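# Set the wooden crate onto its stand

## Task

Place the wooden crate on its stand, never letting it drop, so it stays there once the robot lets go.

## Robot and tools

ROBOT. Two arms, left_arm and right_arm, each a six-joint arm ending in a two-finger parallel gripper. Their bases sit near (+0.004, +0.343, +0.033) m (left) and (+0.002, -0.356, +0.023) m (right) in the scene frame, each yawed slightly. A two-camera stand is fixed to the floor behind them. A loose object may occasionally get a short nudge from outside.

FRAMES. Scene frame: origin at table-top height, midway between the nominal bases; +x forward over the table, +z up, left_arm on the +y side (this is not the image side). Each arm reports its hand position and orientation in its own base frame. Fixed cameras and the table use the scene frame. Every motion offset is expressed along the axes of that arm's current Hand target. The gripper's fingers point along its +z and close along its y; end_effector_position is the point between the pads, roughly 1 cm back from the tips.

COMMAND ROW. Every motion uses rows of 14 numbers, each in [-1, 1], one row covering both arms: left_arm dx, dy, dz, rx, ry, rz, opening, then right_arm in the same seven slots. The first six per arm are an offset (not a pose) from that arm's Hand target as it stood when the action or move began; 1.0 equals 0.6 m or 180 degrees, and rx, ry, rz form one rotation vector. Opening is absolute: +1 fully open (0.093 m), -1 closed. Send all-zero pose numbers to re-command the current Hand target; a 0 in the opening slot really commands half-open, so repeat the present opening to keep a grip unchanged.

execute_actions(actions, cameras): actions is a list of actions; each action is a table of up to 15 rows, each row one 1/30 s step, the final row held for any missing steps. All rows in an action count from the same start pose, and each new action starts from the new Hand target, so repeating an offset keeps moving. An empty list returns state and images (all cameras by default) plus the scene number. cameras takes names, ["all"] or [].

move(target, speed, blend, opening_speed, grip_force, blocking, cameras): straight-line paths for both grippers. target is one 14-number row or a list of up to 15 rows, every row an offset from the Hand targets at the start of the move (not from the previous row). speed is the top path speed in m/s, 0.002 to 2.9, default 0.25 (rotation up to twice that in rad/s), one number or one per target. blend (m) rounds corners in a list; 0 stops at each. opening_speed is per second on the -1..+1 scale, at least 0.2. grip_force is newtons per pad, 10 to 50, one value or one per arm; it persists and lower force closes slowly. blocking=false returns after about 0.5 s while the move continues. Whole move capped at 10 s. Paths ignore obstacles and the other arm; avoid passing near an arm's own base.

wait(seconds 0 to 10) lets the scene run with commands held. stop brakes a running move. zoom_image(camera, region [x0, y0, x1, y1] in pixels, max 504 x 504) enlarges part of the latest image of cam_head_left, cam_head_right, cam_high, cam_left_wrist or cam_right_wrist (all 672x504). read_manual gives licence text only. finished_scene(scene) ends the scene irreversibly; only call it once the crate rests on the stand unsupported.

RESULTS. Each gives per-arm end_effector_position (m) and end_effector_quat_wxyz in the base frame, the Hand target (the commanded pose after clipping, which is what later offsets count from), Tool commands, grip_measured (+1 open, -1 closed; pads meet near -0.94, and each mm of object width adds about 0.0208), joint positions (last value is finger opening in m), joint torques and velocities ("within noise" means still). A move adds a "move:" line: done, off_target, moving, held or fault, plus limits such as paced or held. done means within 10 mm and 2 degrees, not that anything is touched. MOTOR HOT appears near 75 °C; at 90 °C the arm folds and is lost.

PRACTICE. Grippers sag and lag, especially when stretched; check the reported pose after each move and correct tilt or shortfall with a further offset. Orientation is clipped to 40 degrees per step. To grip, send a value about 0.24 below the reading for the crate's width and keep sending it while carrying; release with a value well above that reading after the crate is resting. Move slowly near contacts: fast moves and targets set deep past a surface hit and press hard. Never let the arms or grippers touch each other, never drop the crate or let it leave the table, avoid striking fixed or heavy things, and avoid long heavy holds or stretched poses that heat motors. Thinking time lets the scene run.

Each tool is called after "Request:" by a JSON object that holds its "op" and its "data".

## Session

Request:
{"op": "execute_actions", "data": {"actions": []}}

Scene clock: 0.00 s.
left_arm: end_effector_position=(+0.3799, +0.0101, +0.0850) grip_measured=+1.000 end_effector_quat_wxyz=(+0.580, -0.048, +0.811, +0.062) | right_arm: end_effector_position=(+0.3837, +0.0280, +0.0721) grip_measured=+1.000 end_effector_quat_wxyz=(+0.549, -0.048, +0.832, +0.069)
Joint positions: left_arm=[-0.073 1.571 0.317 0.92 -0.227 -0.03 0.093] | right_arm=[-0.001 1.589 0.358 0.826 -0.17 -0.004 0.093]
Joint velocities: within noise
Joint torques (N m): no reading
Heat: left arm: 26 °C; right arm: 30 °C.
Hand target: left_arm +0.3830, +0.0099, +0.0916; +0.588, -0.049, +0.805, +0.061 | right_arm +0.3865, +0.0280, +0.0778; +0.556, -0.048, +0.827, +0.069
Tool commands: left_gripper/opening=+1.0 right_gripper/opening=+1.0

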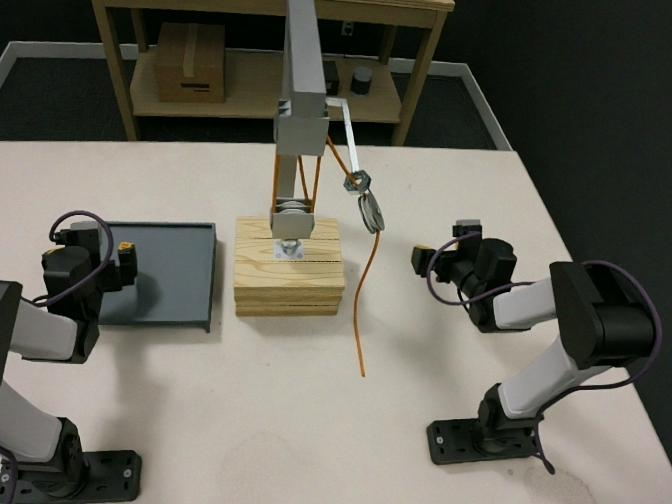

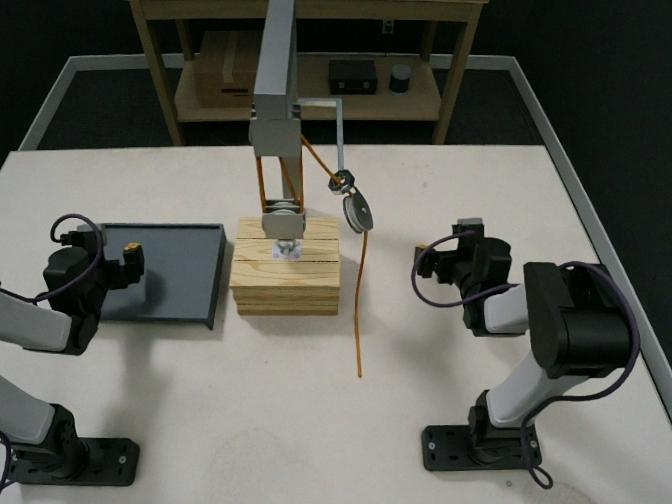

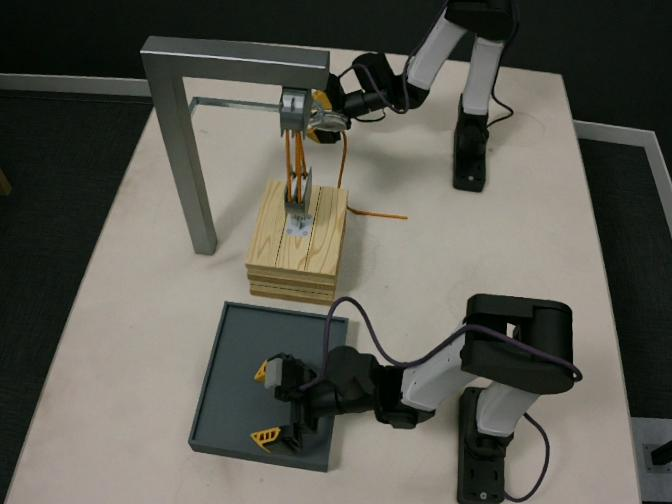

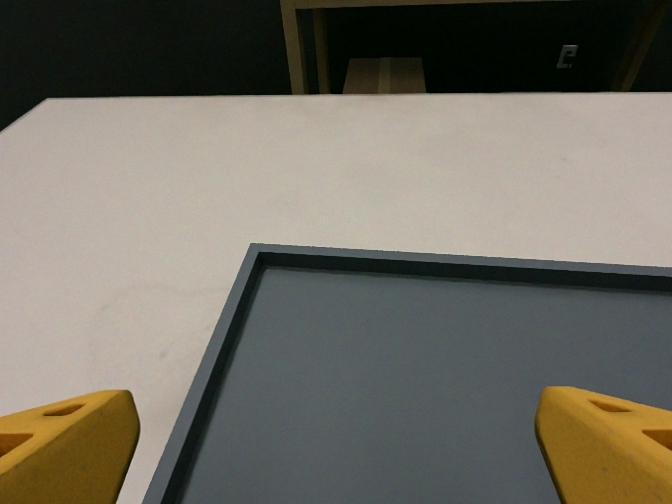

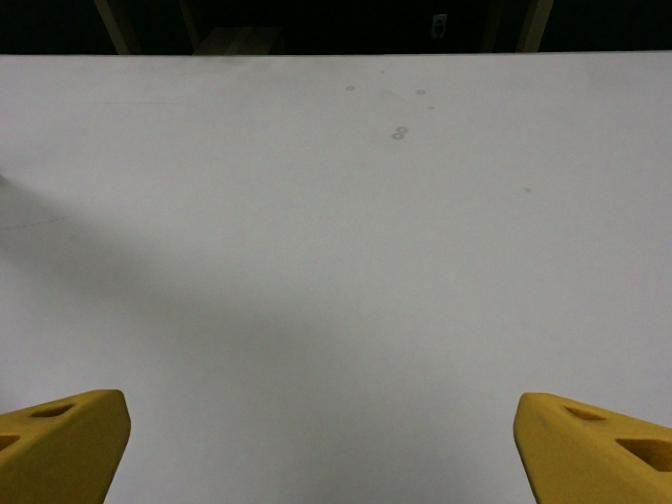

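Request:
{"op": "zoom_image", "data": {"camera": "cam_head_right", "region": [200, 0, 420, 220]}}

Request:
{"op": "zoom_image", "data": {"camera": "cam_head_left", "region": [60, 160, 400, 400]}}

Request:
{"op": "zoom_image", "data": {"camera": "cam_high", "region": [130, 20, 430, 320]}}

Request:
{"op": "zoom_image", "data": {"camera": "cam_head_right", "region": [200, 140, 420, 390]}}

Request:
{"op": "zoom_image", "data": {"camera": "cam_high", "region": [170, 280, 370, 490]}}

Scaled by 2.291 from the camera's 672x504 image, which has a finer 960x720 frame.

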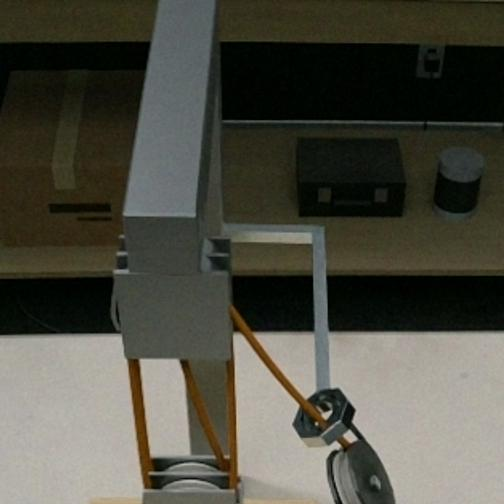

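Scaled by 1.482 from the camera's 672x504 image, which has a finer 960x720 frame.

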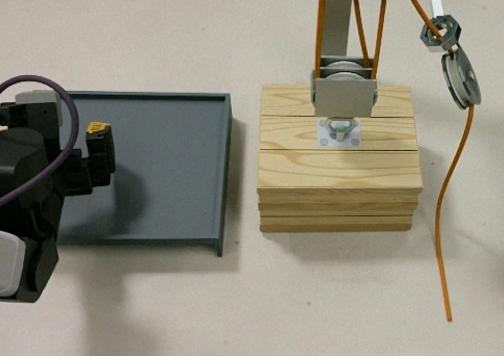

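Scaled by 1.680 from the camera's 672x504 image, which has a finer 960x720 frame.

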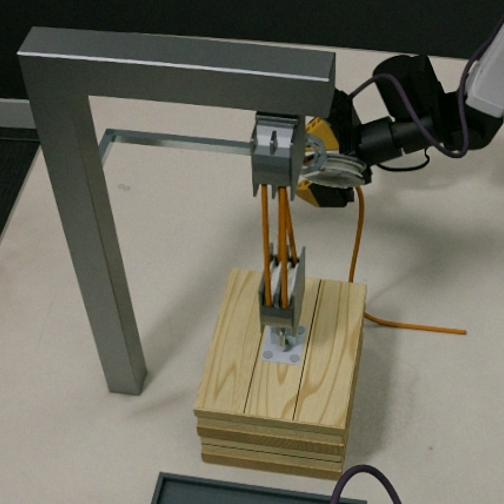

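Scaled by 2.016 from the camera's 672x504 image, which has a finer 960x720 frame.

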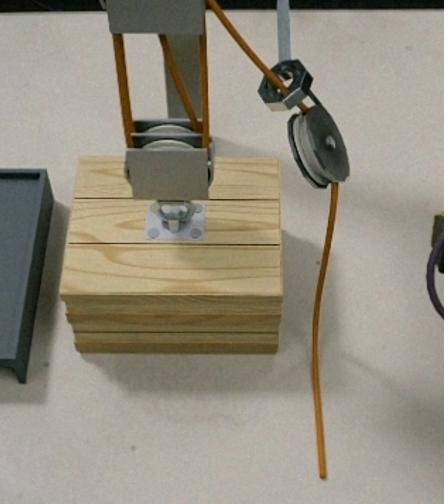

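Scaled by 2.400 from the camera's 672x504 image, which has a finer 960x720 frame.

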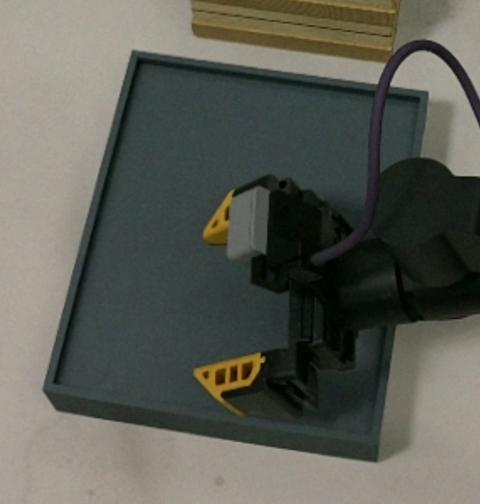

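Request:
{"op": "move", "data": {"target": [[-0.175,0.065,-0.1,0,0,0,1,-0.0067,0.266,-0.3525,-0.1436,0.130,-0.1174,1],[-0.16,0.188,-0.022,-0.21,0.425,-0.451,1,-0.0067,0.266,-0.3525,-0.1436,0.130,-0.1174,1]], "blend": [0.03,0], "speed": 0.4, "cameras": ["all"]}}

Scene clock: 60.53 s.
left_arm: end_effector_position=(+0.3791, +0.1194, +0.1898) grip_measured=+1.000 end_effector_quat_wxyz=(+0.027, +0.703, -0.694, +0.154) | right_arm: end_effector_position=(+0.1675, +0.1480, +0.1581) grip_measured=+1.000 end_effector_quat_wxyz=(+0.347, -0.337, +0.864, +0.136)
Joint positions: left_arm=[0.434 2.041 2.103 -1.574 0.309 -1.158 0.093] | right_arm=[0.699 0.655 0.651 -0.803 -0.032 -0.032 0.093]
Joint torques (N m): left_arm=[0.7 -7.77 8.62 0.4 0.42 -0.11] | right_arm=[1.11 0.7 9.29 1.57 0.11 0.18]
Heat: left arm: 34 °C; right arm: 36 °C.
Hand target: left_arm +0.3827, +0.1199, +0.1916; +0.121, +0.696, -0.697, +0.121 | right_arm +0.1700, +0.1498, +0.1701; +0.357, -0.331, +0.862, +0.137
Off the commanded pose: left_arm 0.004 m, 11 deg | right_arm 0.012 m, 1 deg.
joint sent to its limit (left arm) — joint 4 (wrist pitch), lower limit. The joint targets are off in orientation, not in position.
move: off_target (left_arm, right_arm)
camera_calibration:
cam_left_wrist: T_world_to_cam=[[0.983675, 0.0307211, 0.177313, -0.411004], [-0.0877051, -0.778532, 0.621446, 0.0481043], [0.157136, -0.626852, -0.763128, 0.241401], [0, 0, 0, 1]] pos_world=[0.37058, 0.2014, 0.227202]
cam_right_wrist: T_world_to_cam=[[0.683526, -0.729677, 0.0191033, -0.0116725], [-0.687826, -0.65264, -0.317737, 0.301134], [0.244313, 0.204042, -0.947986, 0.165895], [0, 0, 0, 1]] pos_world=[0.174576, 0.154166, 0.253171]

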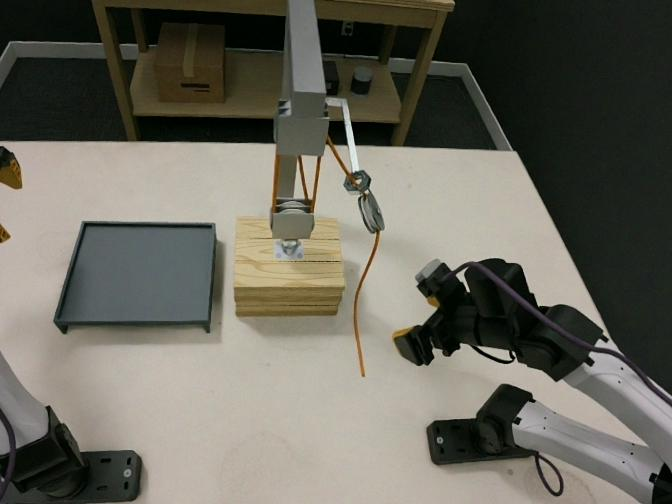

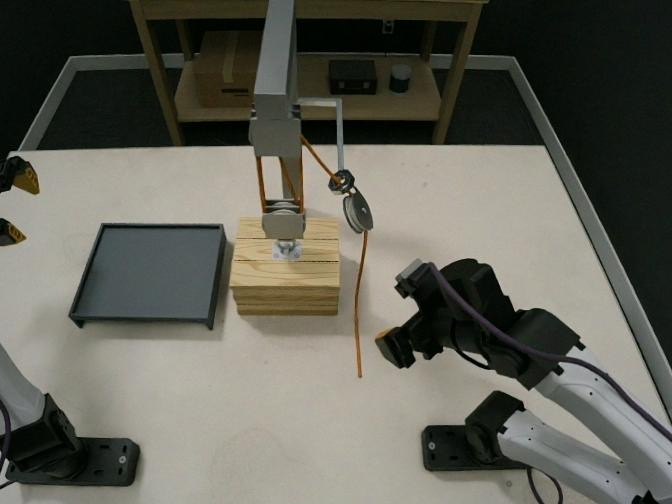

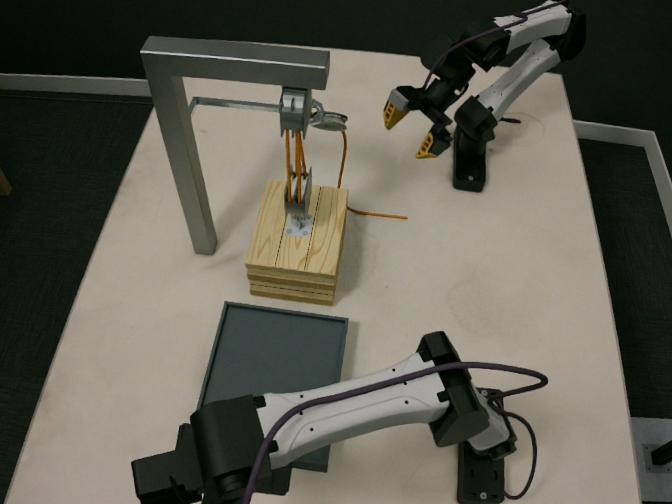

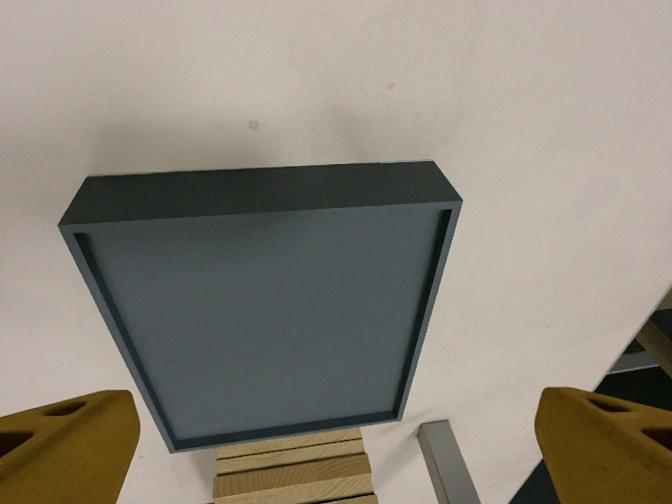

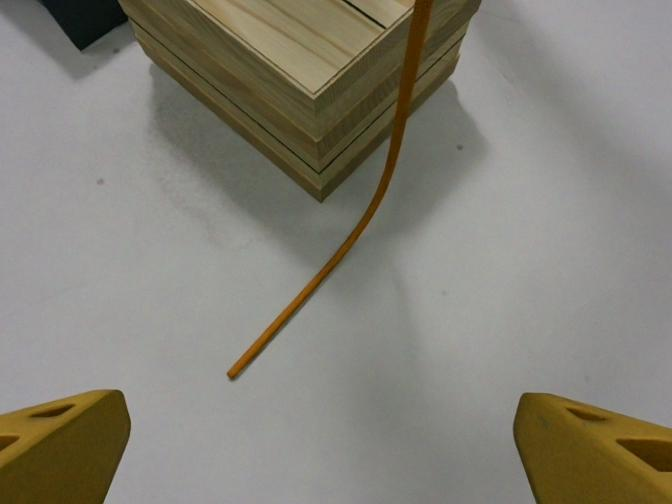

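Request:
{"op": "move", "data": {"target": [[-0.055,-0.01,0.15,0,0,0,1,-0.108,-0.048,0.037,0,0,0,1],[-0.11,-0.02,0.305,0,0,0,1,-0.21,-0.054,0.139,0,0,0,1]], "blend": [0.02,0], "speed": 0.2, "cameras": ["all"]}}

Scene clock: 83.93 s.
left_arm: end_effector_position=(+0.3922, +0.1223, +0.0004) grip_measured=+1.000 end_effector_quat_wxyz=(+0.122, +0.701, -0.693, +0.119) | right_arm: end_effector_position=(+0.2954, +0.2165, +0.1867) grip_measured=+1.000 end_effector_quat_wxyz=(+0.341, -0.332, +0.870, +0.130)
Joint positions: left_arm=[0.427 2.326 1.79 -1.183 0.309 -1.132 0.093] | right_arm=[0.589 1.304 1.051 -0.576 -0.095 -0.103 0.093]
Joint torques (N m): left_arm=[-0.16 -9.78 5.96 0.19 0.28 0.12] | right_arm=[1.03 -3.56 9.61 1.73 -0.11 0.1]
Heat: left arm: 32 °C; right arm: 42 °C.
Hand target: left_arm +0.3946, +0.1200, -0.0029; +0.122, +0.696, -0.697, +0.121 | right_arm +0.3017, +0.2249, +0.2002; +0.357, -0.331, +0.862, +0.137
Off the commanded pose: left_arm 0.005 m, 1 deg | right_arm 0.017 m, 2 deg.
move: off_target (right_arm)
camera_calibration:
cam_left_wrist: T_world_to_cam=[[0.99997, 0.00674632, -0.00374888, -0.393759], [0.00746282, -0.721325, 0.692557, 0.124879], [0.00196805, -0.692564, -0.721354, 0.165368], [0, 0, 0, 1]] pos_world=[0.39249, 0.207262, 0.031327]
cam_right_wrist: T_world_to_cam=[[0.671678, -0.740568, 0.0201986, -0.044074], [-0.702144, -0.645052, -0.3015, 0.442493], [0.23631, 0.188329, -0.953252, 0.154504], [0, 0, 0, 1]] pos_world=[0.303787, 0.223694, 0.281583]

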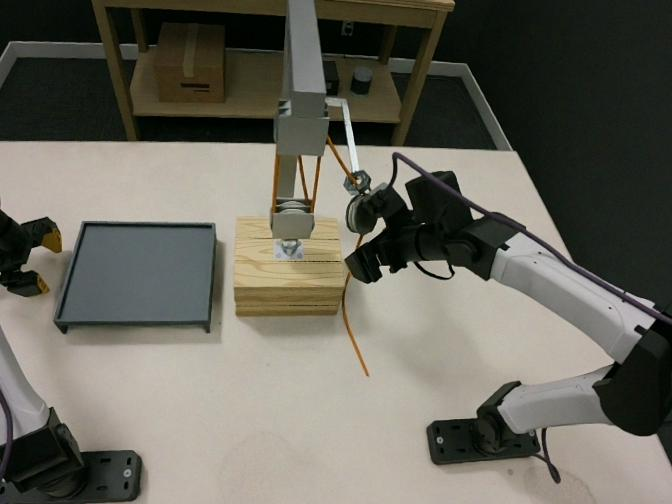

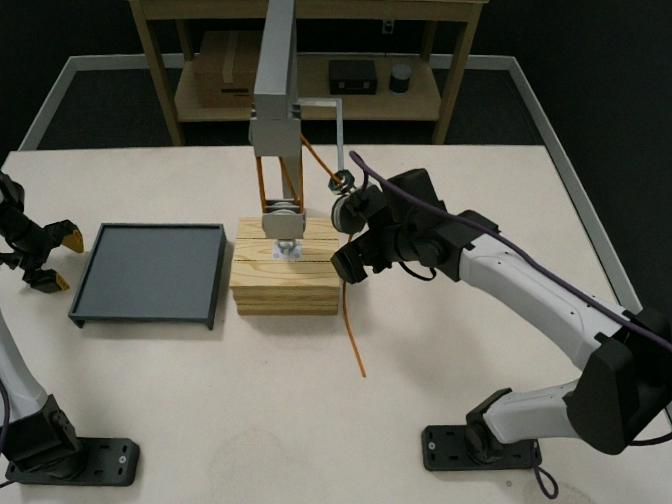

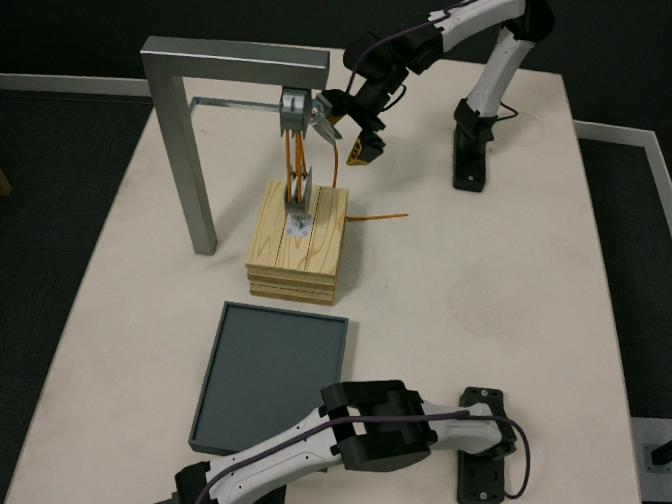

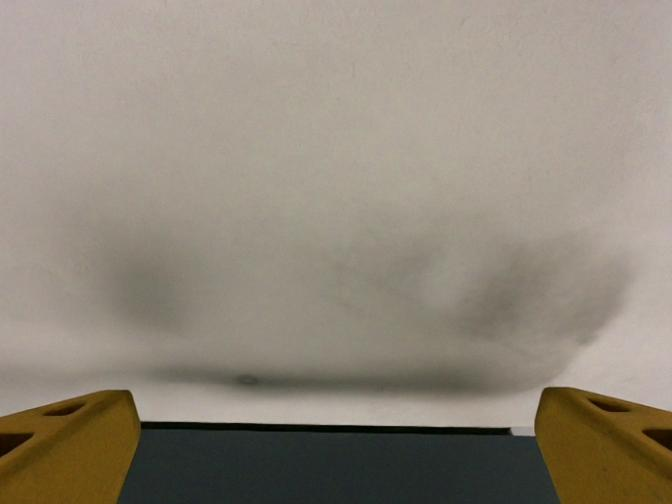

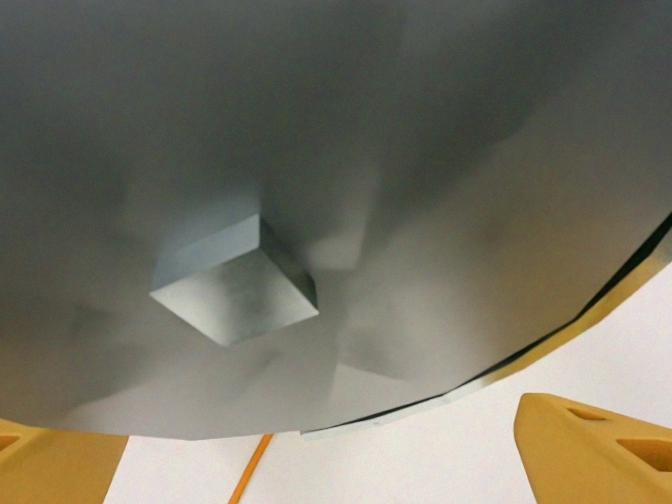

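Request:
{"op": "move", "data": {"target": [[0,0,0,0,0,0,1,0.075,0.006,-0.075,0,0,0,1],[0,0,0,0,0,0,1,0.163,0.006,0.013,0,0,0,1],[0,0,0,0,0,0,1,0.083,0,0.094,0,0,0,1]], "blend": [0.01,0.01,0], "speed": 0.15, "cameras": ["cam_high","cam_head_left","cam_right_wrist"]}}

Scene clock: 89.93 s.
left_arm: end_effector_position=(+0.3923, +0.1223, +0.0004) grip_measured=+1.000 end_effector_quat_wxyz=(+0.121, +0.701, -0.693, +0.119) | right_arm: end_effector_position=(+0.2905, +0.2143, +0.1057) grip_measured=+1.000 end_effector_quat_wxyz=(+0.325, -0.334, +0.875, +0.127)
Joint positions: left_arm=[0.427 2.326 1.79 -1.182 0.309 -1.132 0.093] | right_arm=[0.591 1.361 0.788 -0.289 -0.095 -0.103 0.093]
Joint torques (N m): left_arm=[-0.14 -9.74 6.31 0.12 0.32 0.09] | right_arm=[1.03 -3.7 9.89 1.98 -0.09 0.11]
Heat: left arm: 32 °C; right arm: 42 °C.
Hand target: left_arm +0.3947, +0.1200, -0.0029; +0.121, +0.696, -0.697, +0.121 | right_arm +0.3052, +0.2280, +0.1252; +0.357, -0.331, +0.862, +0.137
Off the commanded pose: left_arm 0.005 m, 1 deg | right_arm 0.028 m, 4 deg.
move: off_target (right_arm)
camera_calibration:
cam_right_wrist: T_world_to_cam=[[0.674242, -0.738365, 0.0146916, -0.0413492], [-0.708374, -0.652225, -0.269833, 0.413223], [0.208817, 0.171526, -0.962795, 0.0914045], [0, 0, 0, 1]] pos_world=[0.301509, 0.223305, 0.200113]
Images, in order (width x height): cam_head_left 672x504, cam_high 672x504, cam_right_wrist 672x504.

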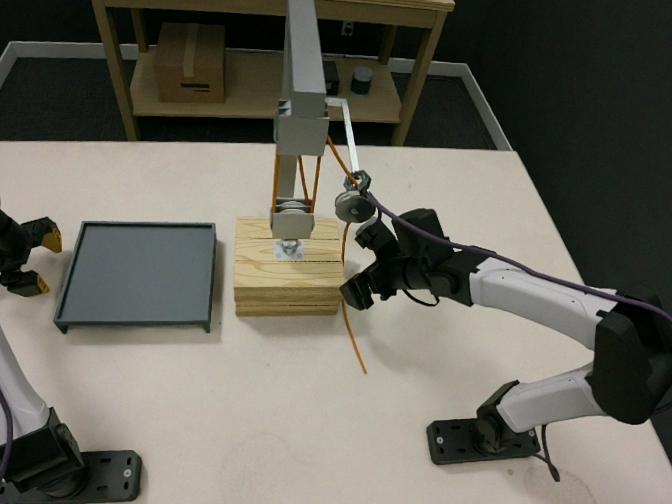

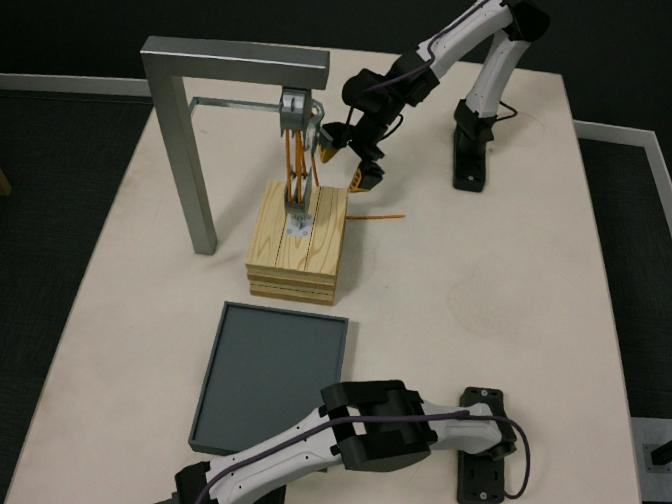

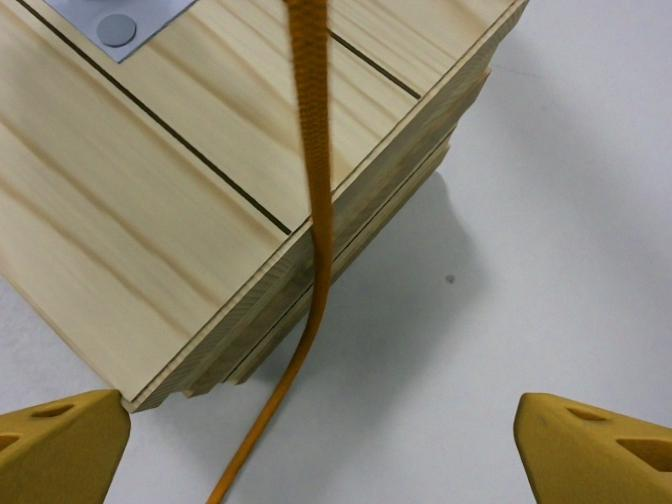

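Request:
{"op": "move", "data": {"target": [0,0,0,0,0,0,1,0.11,0.013,-0.157,0,0,0,1], "speed": 0.15, "cameras": ["all"]}}

Request:
{"op": "zoom_image", "data": {"camera": "cam_head_left", "region": [300, 140, 460, 300]}}

Request:
{"op": "zoom_image", "data": {"camera": "cam_high", "region": [270, 70, 430, 230]}}

Scene clock: 95.50 s.
left_arm: end_effector_position=(+0.3923, +0.1223, +0.0004) grip_measured=+1.000 end_effector_quat_wxyz=(+0.121, +0.701, -0.693, +0.119) | right_arm: end_effector_position=(+0.2193, +0.1593, +0.1496) grip_measured=+1.000 end_effector_quat_wxyz=(+0.363, -0.325, +0.863, +0.134)
Joint positions: left_arm=[0.427 2.326 1.79 -1.182 0.309 -1.132 0.093] | right_arm=[0.56 0.856 0.643 -0.569 -0.109 -0.115 0.093]
Joint torques (N m): left_arm=[-0.12 -9.81 6.12 0.19 0.31 0.08] | right_arm=[-0.44 -1.68 5.75 1.59 -0.29 -0.11]
Heat: left arm: 33 °C; right arm: 41 °C.
Hand target: left_arm +0.3947, +0.1200, -0.0029; +0.121, +0.696, -0.697, +0.121 | right_arm +0.2158, +0.1580, +0.1450; +0.357, -0.331, +0.862, +0.137
Off the commanded pose: left_arm 0.005 m, 1 deg | right_arm 0.006 m, 1 deg.
move: done
camera_calibration:
cam_left_wrist: T_world_to_cam=[[0.999973, 0.0067331, -0.00304001, -0.393883], [0.00696304, -0.721522, 0.692356, 0.125194], [0.00246827, -0.692359, -0.721549, 0.165205], [0, 0, 0, 1]] pos_world=[0.392593, 0.207363, 0.0313271]
cam_right_wrist: T_world_to_cam=[[0.663721, -0.747548, 0.025429, -0.0324358], [-0.695473, -0.629285, -0.34687, 0.34375], [0.275304, 0.21254, -0.937568, 0.133089], [0, 0, 0, 1]] pos_world=[0.223957, 0.163783, 0.244841]

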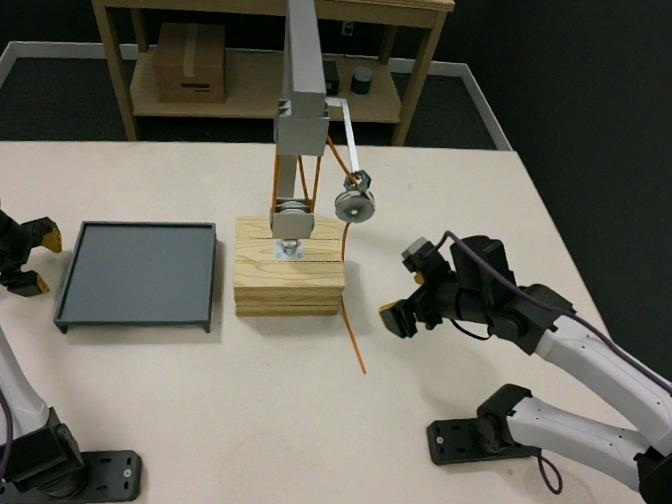

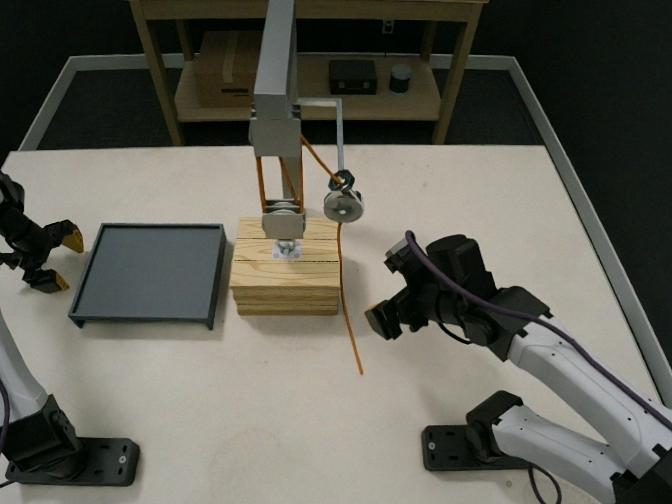

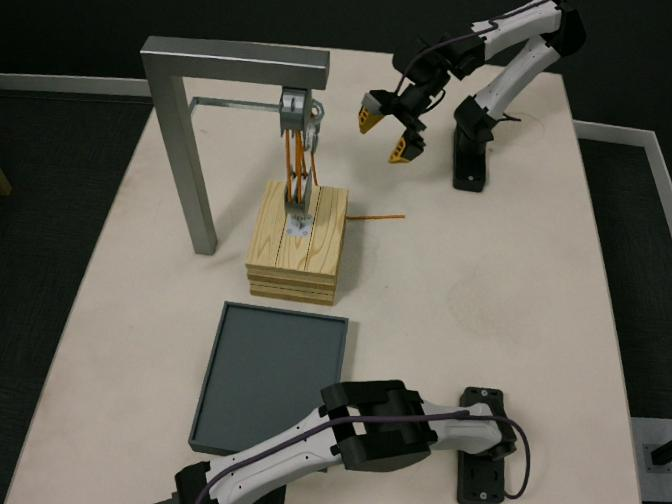

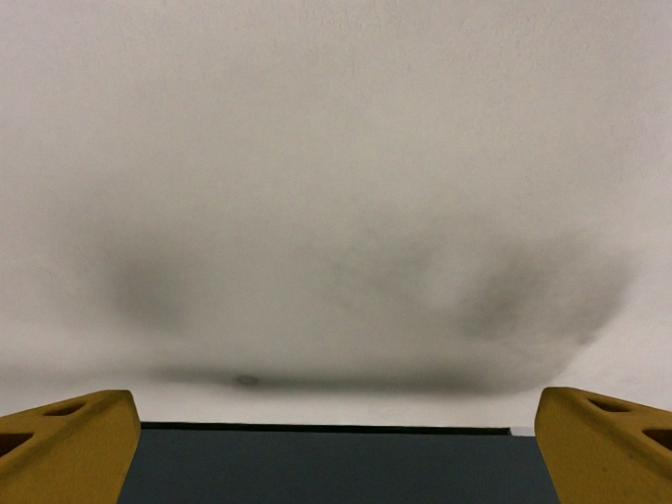

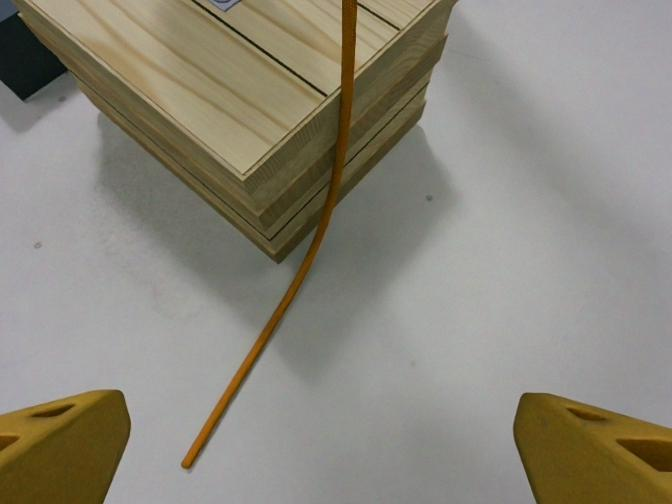

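Scaled by 3.150 from the camera's 672x504 image, which has a finer 960x720 frame.

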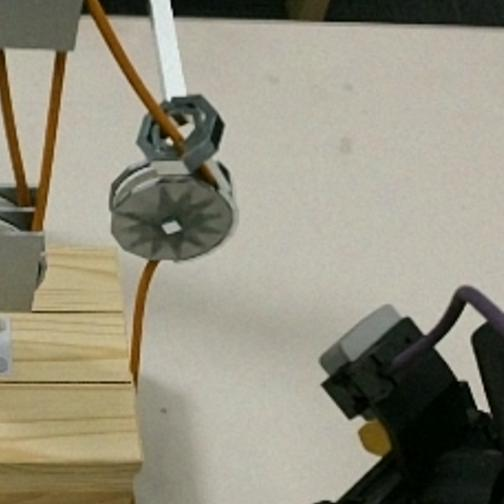

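Scaled by 3.150 from the camera's 672x504 image, which has a finer 960x720 frame.

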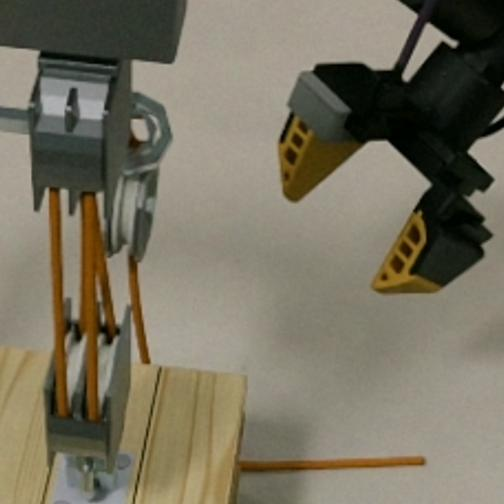

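Request:
{"op": "move", "data": {"target": [[0,0,0,0,0,0,1,-0.015,-0.037,0.156,-0.11,0,-0.11,0.4],[0,0,0,0,0,0,1,-0.04,-0.0055,0.226,-0.11,0,-0.11,0.4]], "speed": 0.15, "cameras": ["all"]}}

Scene clock: 114.83 s.
left_arm: end_effector_position=(+0.3923, +0.1223, +0.0004) grip_measured=+1.000 end_effector_quat_wxyz=(+0.121, +0.701, -0.693, +0.119) | right_arm: end_effector_position=(+0.2911, +0.2254, +0.0600) grip_measured=+0.402 end_effector_quat_wxyz=(+0.302, -0.532, +0.758, +0.225)
Joint positions: left_arm=[0.427 2.326 1.79 -1.182 0.309 -1.132 0.093] | right_arm=[0.421 1.589 0.785 -0.187 -0.541 -0.638 0.065]
Joint torques (N m): left_arm=[-0.01 -9.65 6.08 0.15 0.29 0.12] | right_arm=[0.9 -4.53 8.18 1.48 -0.24 0.19]
Heat: left arm: 35 °C; right arm: 40 °C.
Hand target: left_arm +0.3947, +0.1200, -0.0029; +0.121, +0.696, -0.697, +0.121 | right_arm +0.3018, +0.2311, +0.0661; +0.313, -0.530, +0.757, +0.220
Off the commanded pose: left_arm 0.005 m, 1 deg | right_arm 0.014 m, 2 deg.
move: off_target (right_arm)
camera_calibration:
cam_left_wrist: T_world_to_cam=[[0.999973, 0.0067331, -0.00304001, -0.393883], [0.00696304, -0.721522, 0.692356, 0.125194], [0.00246827, -0.692359, -0.721549, 0.165205], [0, 0, 0, 1]] pos_world=[0.392593, 0.207363, 0.0313271]
cam_right_wrist: T_world_to_cam=[[0.945824, -0.324677, 0.000996239, -0.204388], [-0.306754, -0.89461, -0.324922, 0.349528], [0.106386, 0.307014, -0.94574, 0.0436769], [0, 0, 0, 1]] pos_world=[0.295888, 0.232922, 0.15508]

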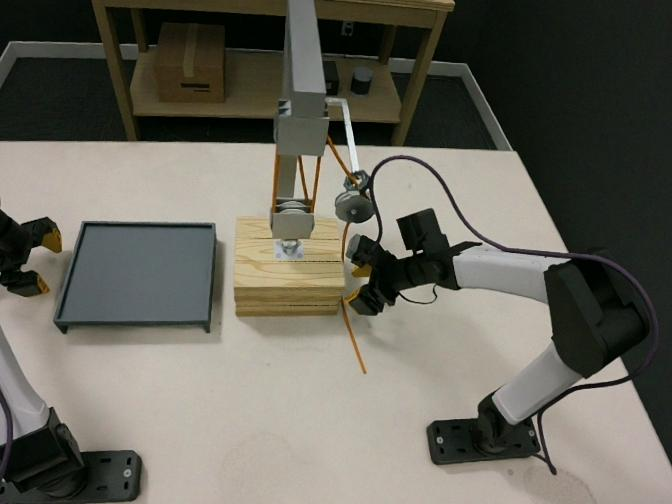

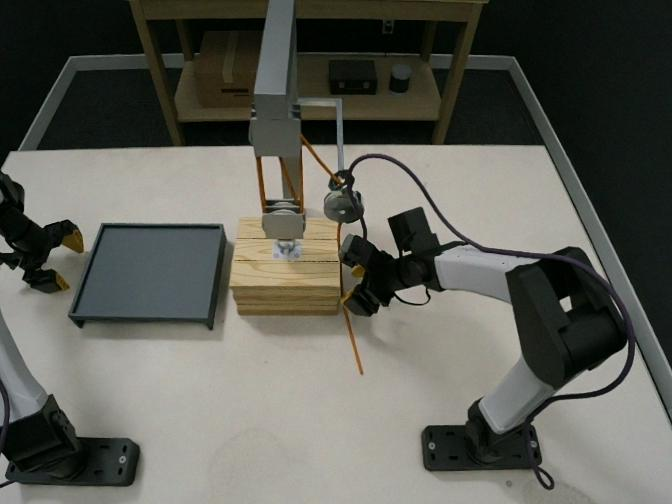

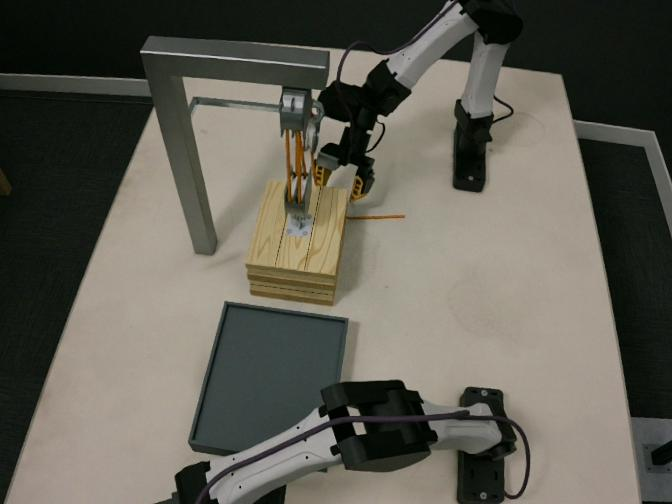

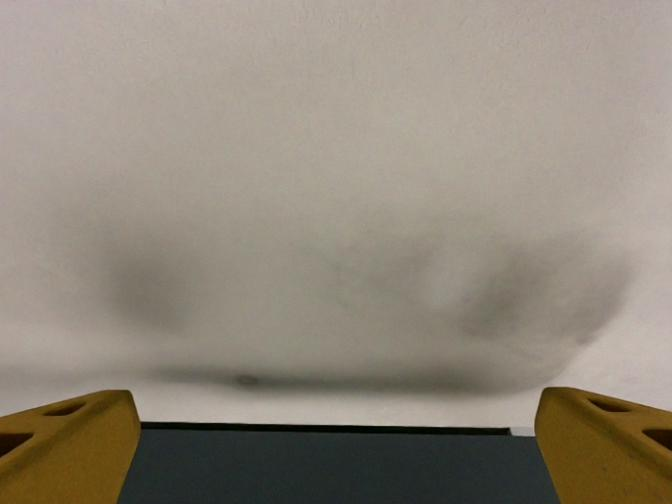

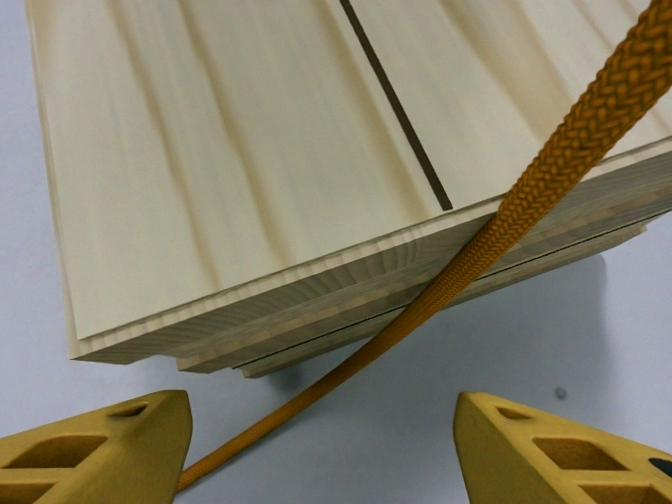

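Request:
{"op": "move", "data": {"target": [[0,0,0,0,0,0,1,0,0,0.03,0,0,0,0.4],[0,0,0,0,0,0,1,0,0,0.03,0,0,0,-1]], "speed": 0.1, "cameras": ["cam_head_left","cam_head_right","cam_right_wrist"]}}

Request:
{"op": "zoom_image", "data": {"camera": "cam_head_left", "region": [320, 150, 480, 330]}}

Request:
{"op": "zoom_image", "data": {"camera": "cam_head_right", "region": [300, 130, 460, 330]}}

Scene clock: 121.23 s.
left_arm: end_effector_position=(+0.3923, +0.1223, +0.0004) grip_measured=+1.000 end_effector_quat_wxyz=(+0.121, +0.701, -0.693, +0.119) | right_arm: end_effector_position=(+0.2927, +0.2406, +0.0472) grip_measured=-0.972 end_effector_quat_wxyz=(+0.300, -0.537, +0.755, +0.226)
Joint positions: left_arm=[0.427 2.326 1.79 -1.182 0.309 -1.132 0.093] | right_arm=[0.464 1.653 0.79 -0.115 -0.523 -0.609 0]
Joint torques (N m): left_arm=[-0.12 -9.85 6.19 0.18 0.29 0.09] | right_arm=[-0.21 -5.08 7.92 1.42 -0.24 0.18]
Heat: left arm: 36 °C; right arm: 41 °C.
Hand target: left_arm +0.3947, +0.1200, -0.0029; +0.121, +0.696, -0.697, +0.121 | right_arm +0.3062, +0.2431, +0.0534; +0.314, -0.530, +0.757, +0.220
Off the commanded pose: left_arm 0.005 m, 1 deg | right_arm 0.015 m, 2 deg.
move: off_target (right_arm); target 2's new opening was sent with right_arm's hand 0.017 m and 2 deg from that target
camera_calibration:
cam_right_wrist: T_world_to_cam=[[0.949761, -0.312974, 0.000846292, -0.204923], [-0.295911, -0.898857, -0.323253, 0.35731], [0.101931, 0.306763, -0.946312, 0.0281157], [0, 0, 0, 1]] pos_world=[0.297494, 0.24841, 0.142281]
Images, in order (width x height): cam_head_left 672x504, cam_head_right 672x504, cam_right_wrist 672x504.

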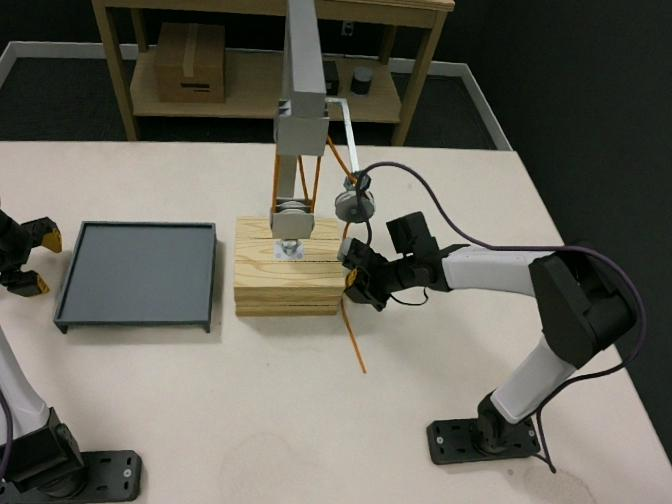

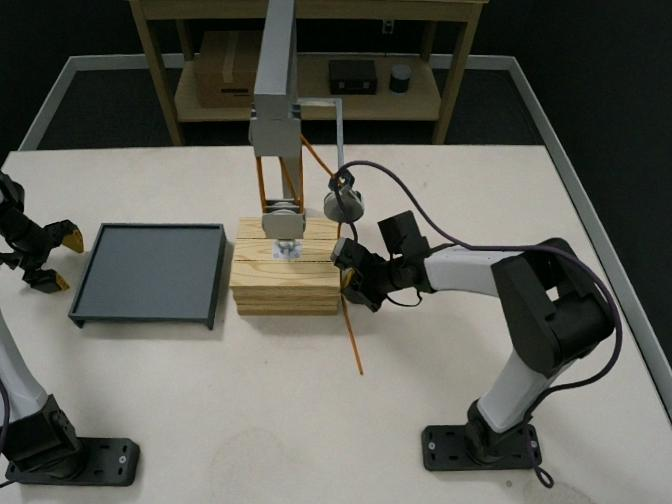

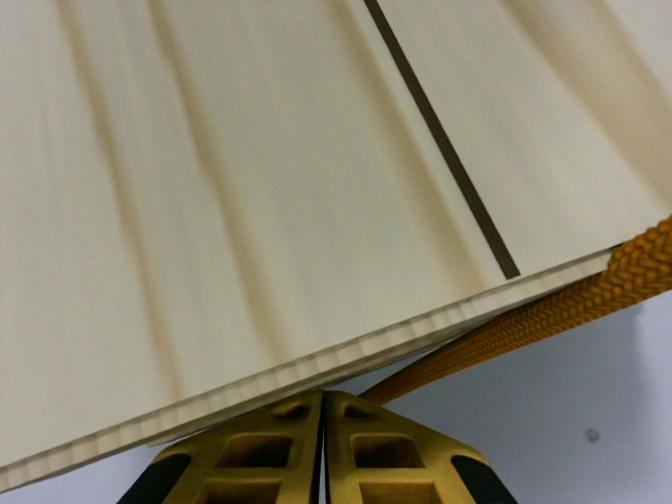

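Scaled by 2.800 from the camera's 672x504 image, which has a finer 960x720 frame.

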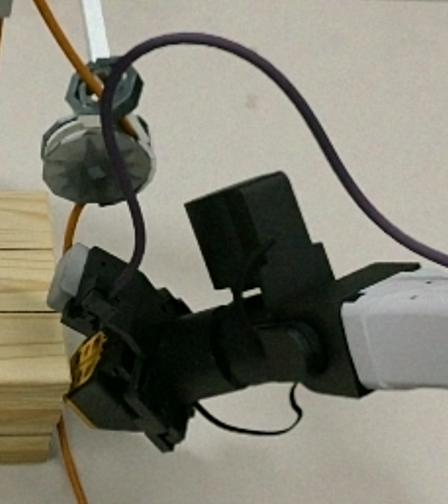

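Scaled by 2.520 from the camera's 672x504 image, which has a finer 960x720 frame.

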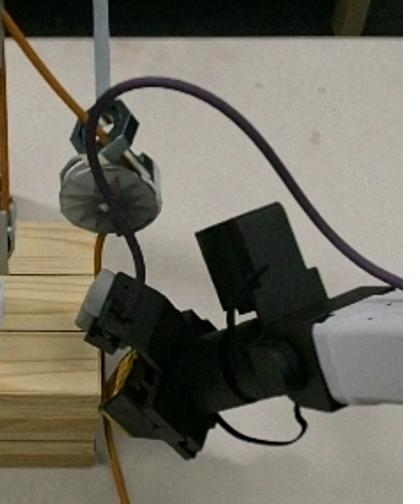

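Request:
{"op": "move", "data": {"target": [0,0,0,0,0,0,1,0.06,-0.02,-0.155,0,0,0,-1], "speed": 0.12, "cameras": ["all"]}}

Scene clock: 125.57 s.
left_arm: end_effector_position=(+0.3923, +0.1223, +0.0004) grip_measured=+1.000 end_effector_quat_wxyz=(+0.121, +0.701, -0.693, +0.119) | right_arm: end_effector_position=(+0.2846, +0.1523, +0.0831) grip_measured=-0.972 end_effector_quat_wxyz=(+0.298, -0.525, +0.767, +0.218)
Joint positions: left_arm=[0.427 2.326 1.79 -1.182 0.309 -1.132 0.093] | right_arm=[0.174 1.451 0.79 -0.475 -0.641 -0.88 0]
Joint torques (N m): left_arm=[-0.01 -9.8 6.05 0.18 0.28 0.11] | right_arm=[-0.28 -6.24 6.67 0.97 -0.66 -0.13]
Heat: left arm: 37 °C; right arm: 41 °C.
Hand target: left_arm +0.3947, +0.1200, -0.0029; +0.121, +0.696, -0.697, +0.121 | right_arm +0.2863, +0.1533, +0.0937; +0.314, -0.530, +0.757, +0.220
Off the commanded pose: left_arm 0.005 m, 1 deg | right_arm 0.011 m, 2 deg.
move: off_target (right_arm)
camera_calibration:
cam_left_wrist: T_world_to_cam=[[0.999973, 0.0067331, -0.00304001, -0.393883], [0.00696304, -0.721522, 0.692356, 0.125194], [0.00246827, -0.692359, -0.721549, 0.165205], [0, 0, 0, 1]] pos_world=[0.392593, 0.207363, 0.0313271]
cam_right_wrist: T_world_to_cam=[[0.938008, -0.346613, -0.000736892, -0.216273], [-0.329594, -0.891287, -0.311408, 0.294528], [0.107281, 0.292346, -0.950276, 0.0909561], [0, 0, 0, 1]] pos_world=[0.290182, 0.160955, 0.177992]

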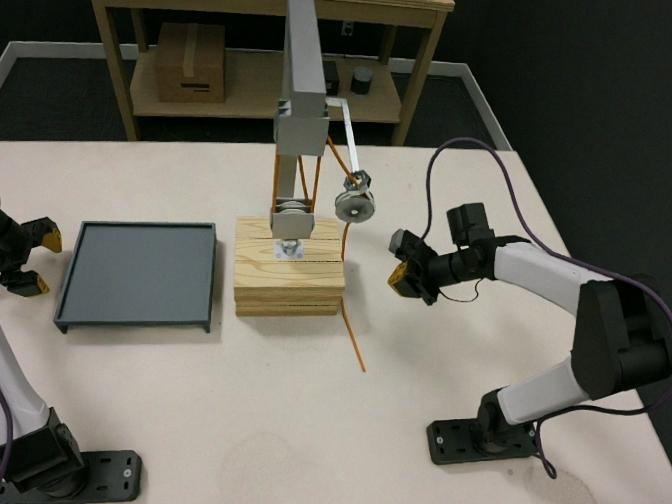

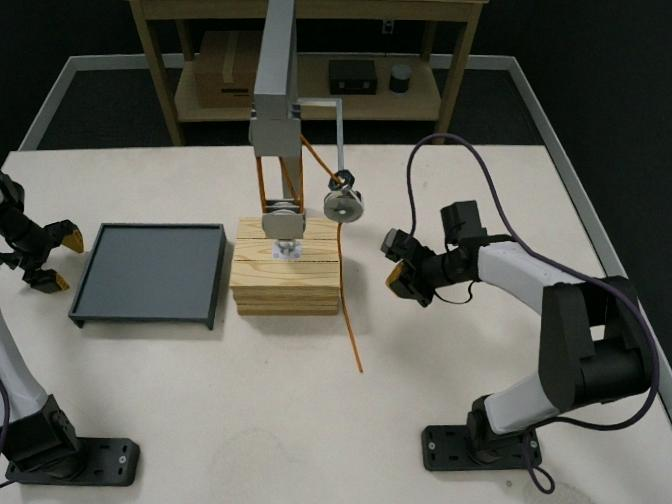

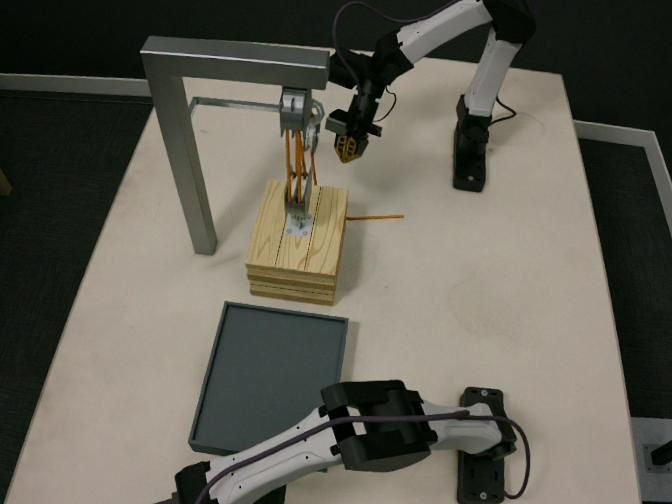

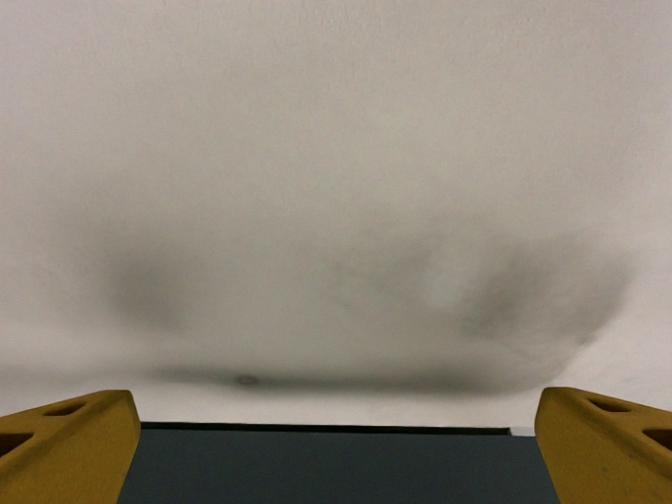

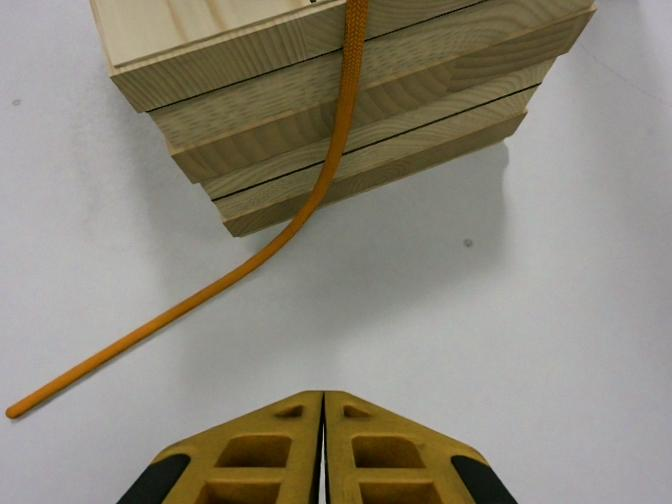

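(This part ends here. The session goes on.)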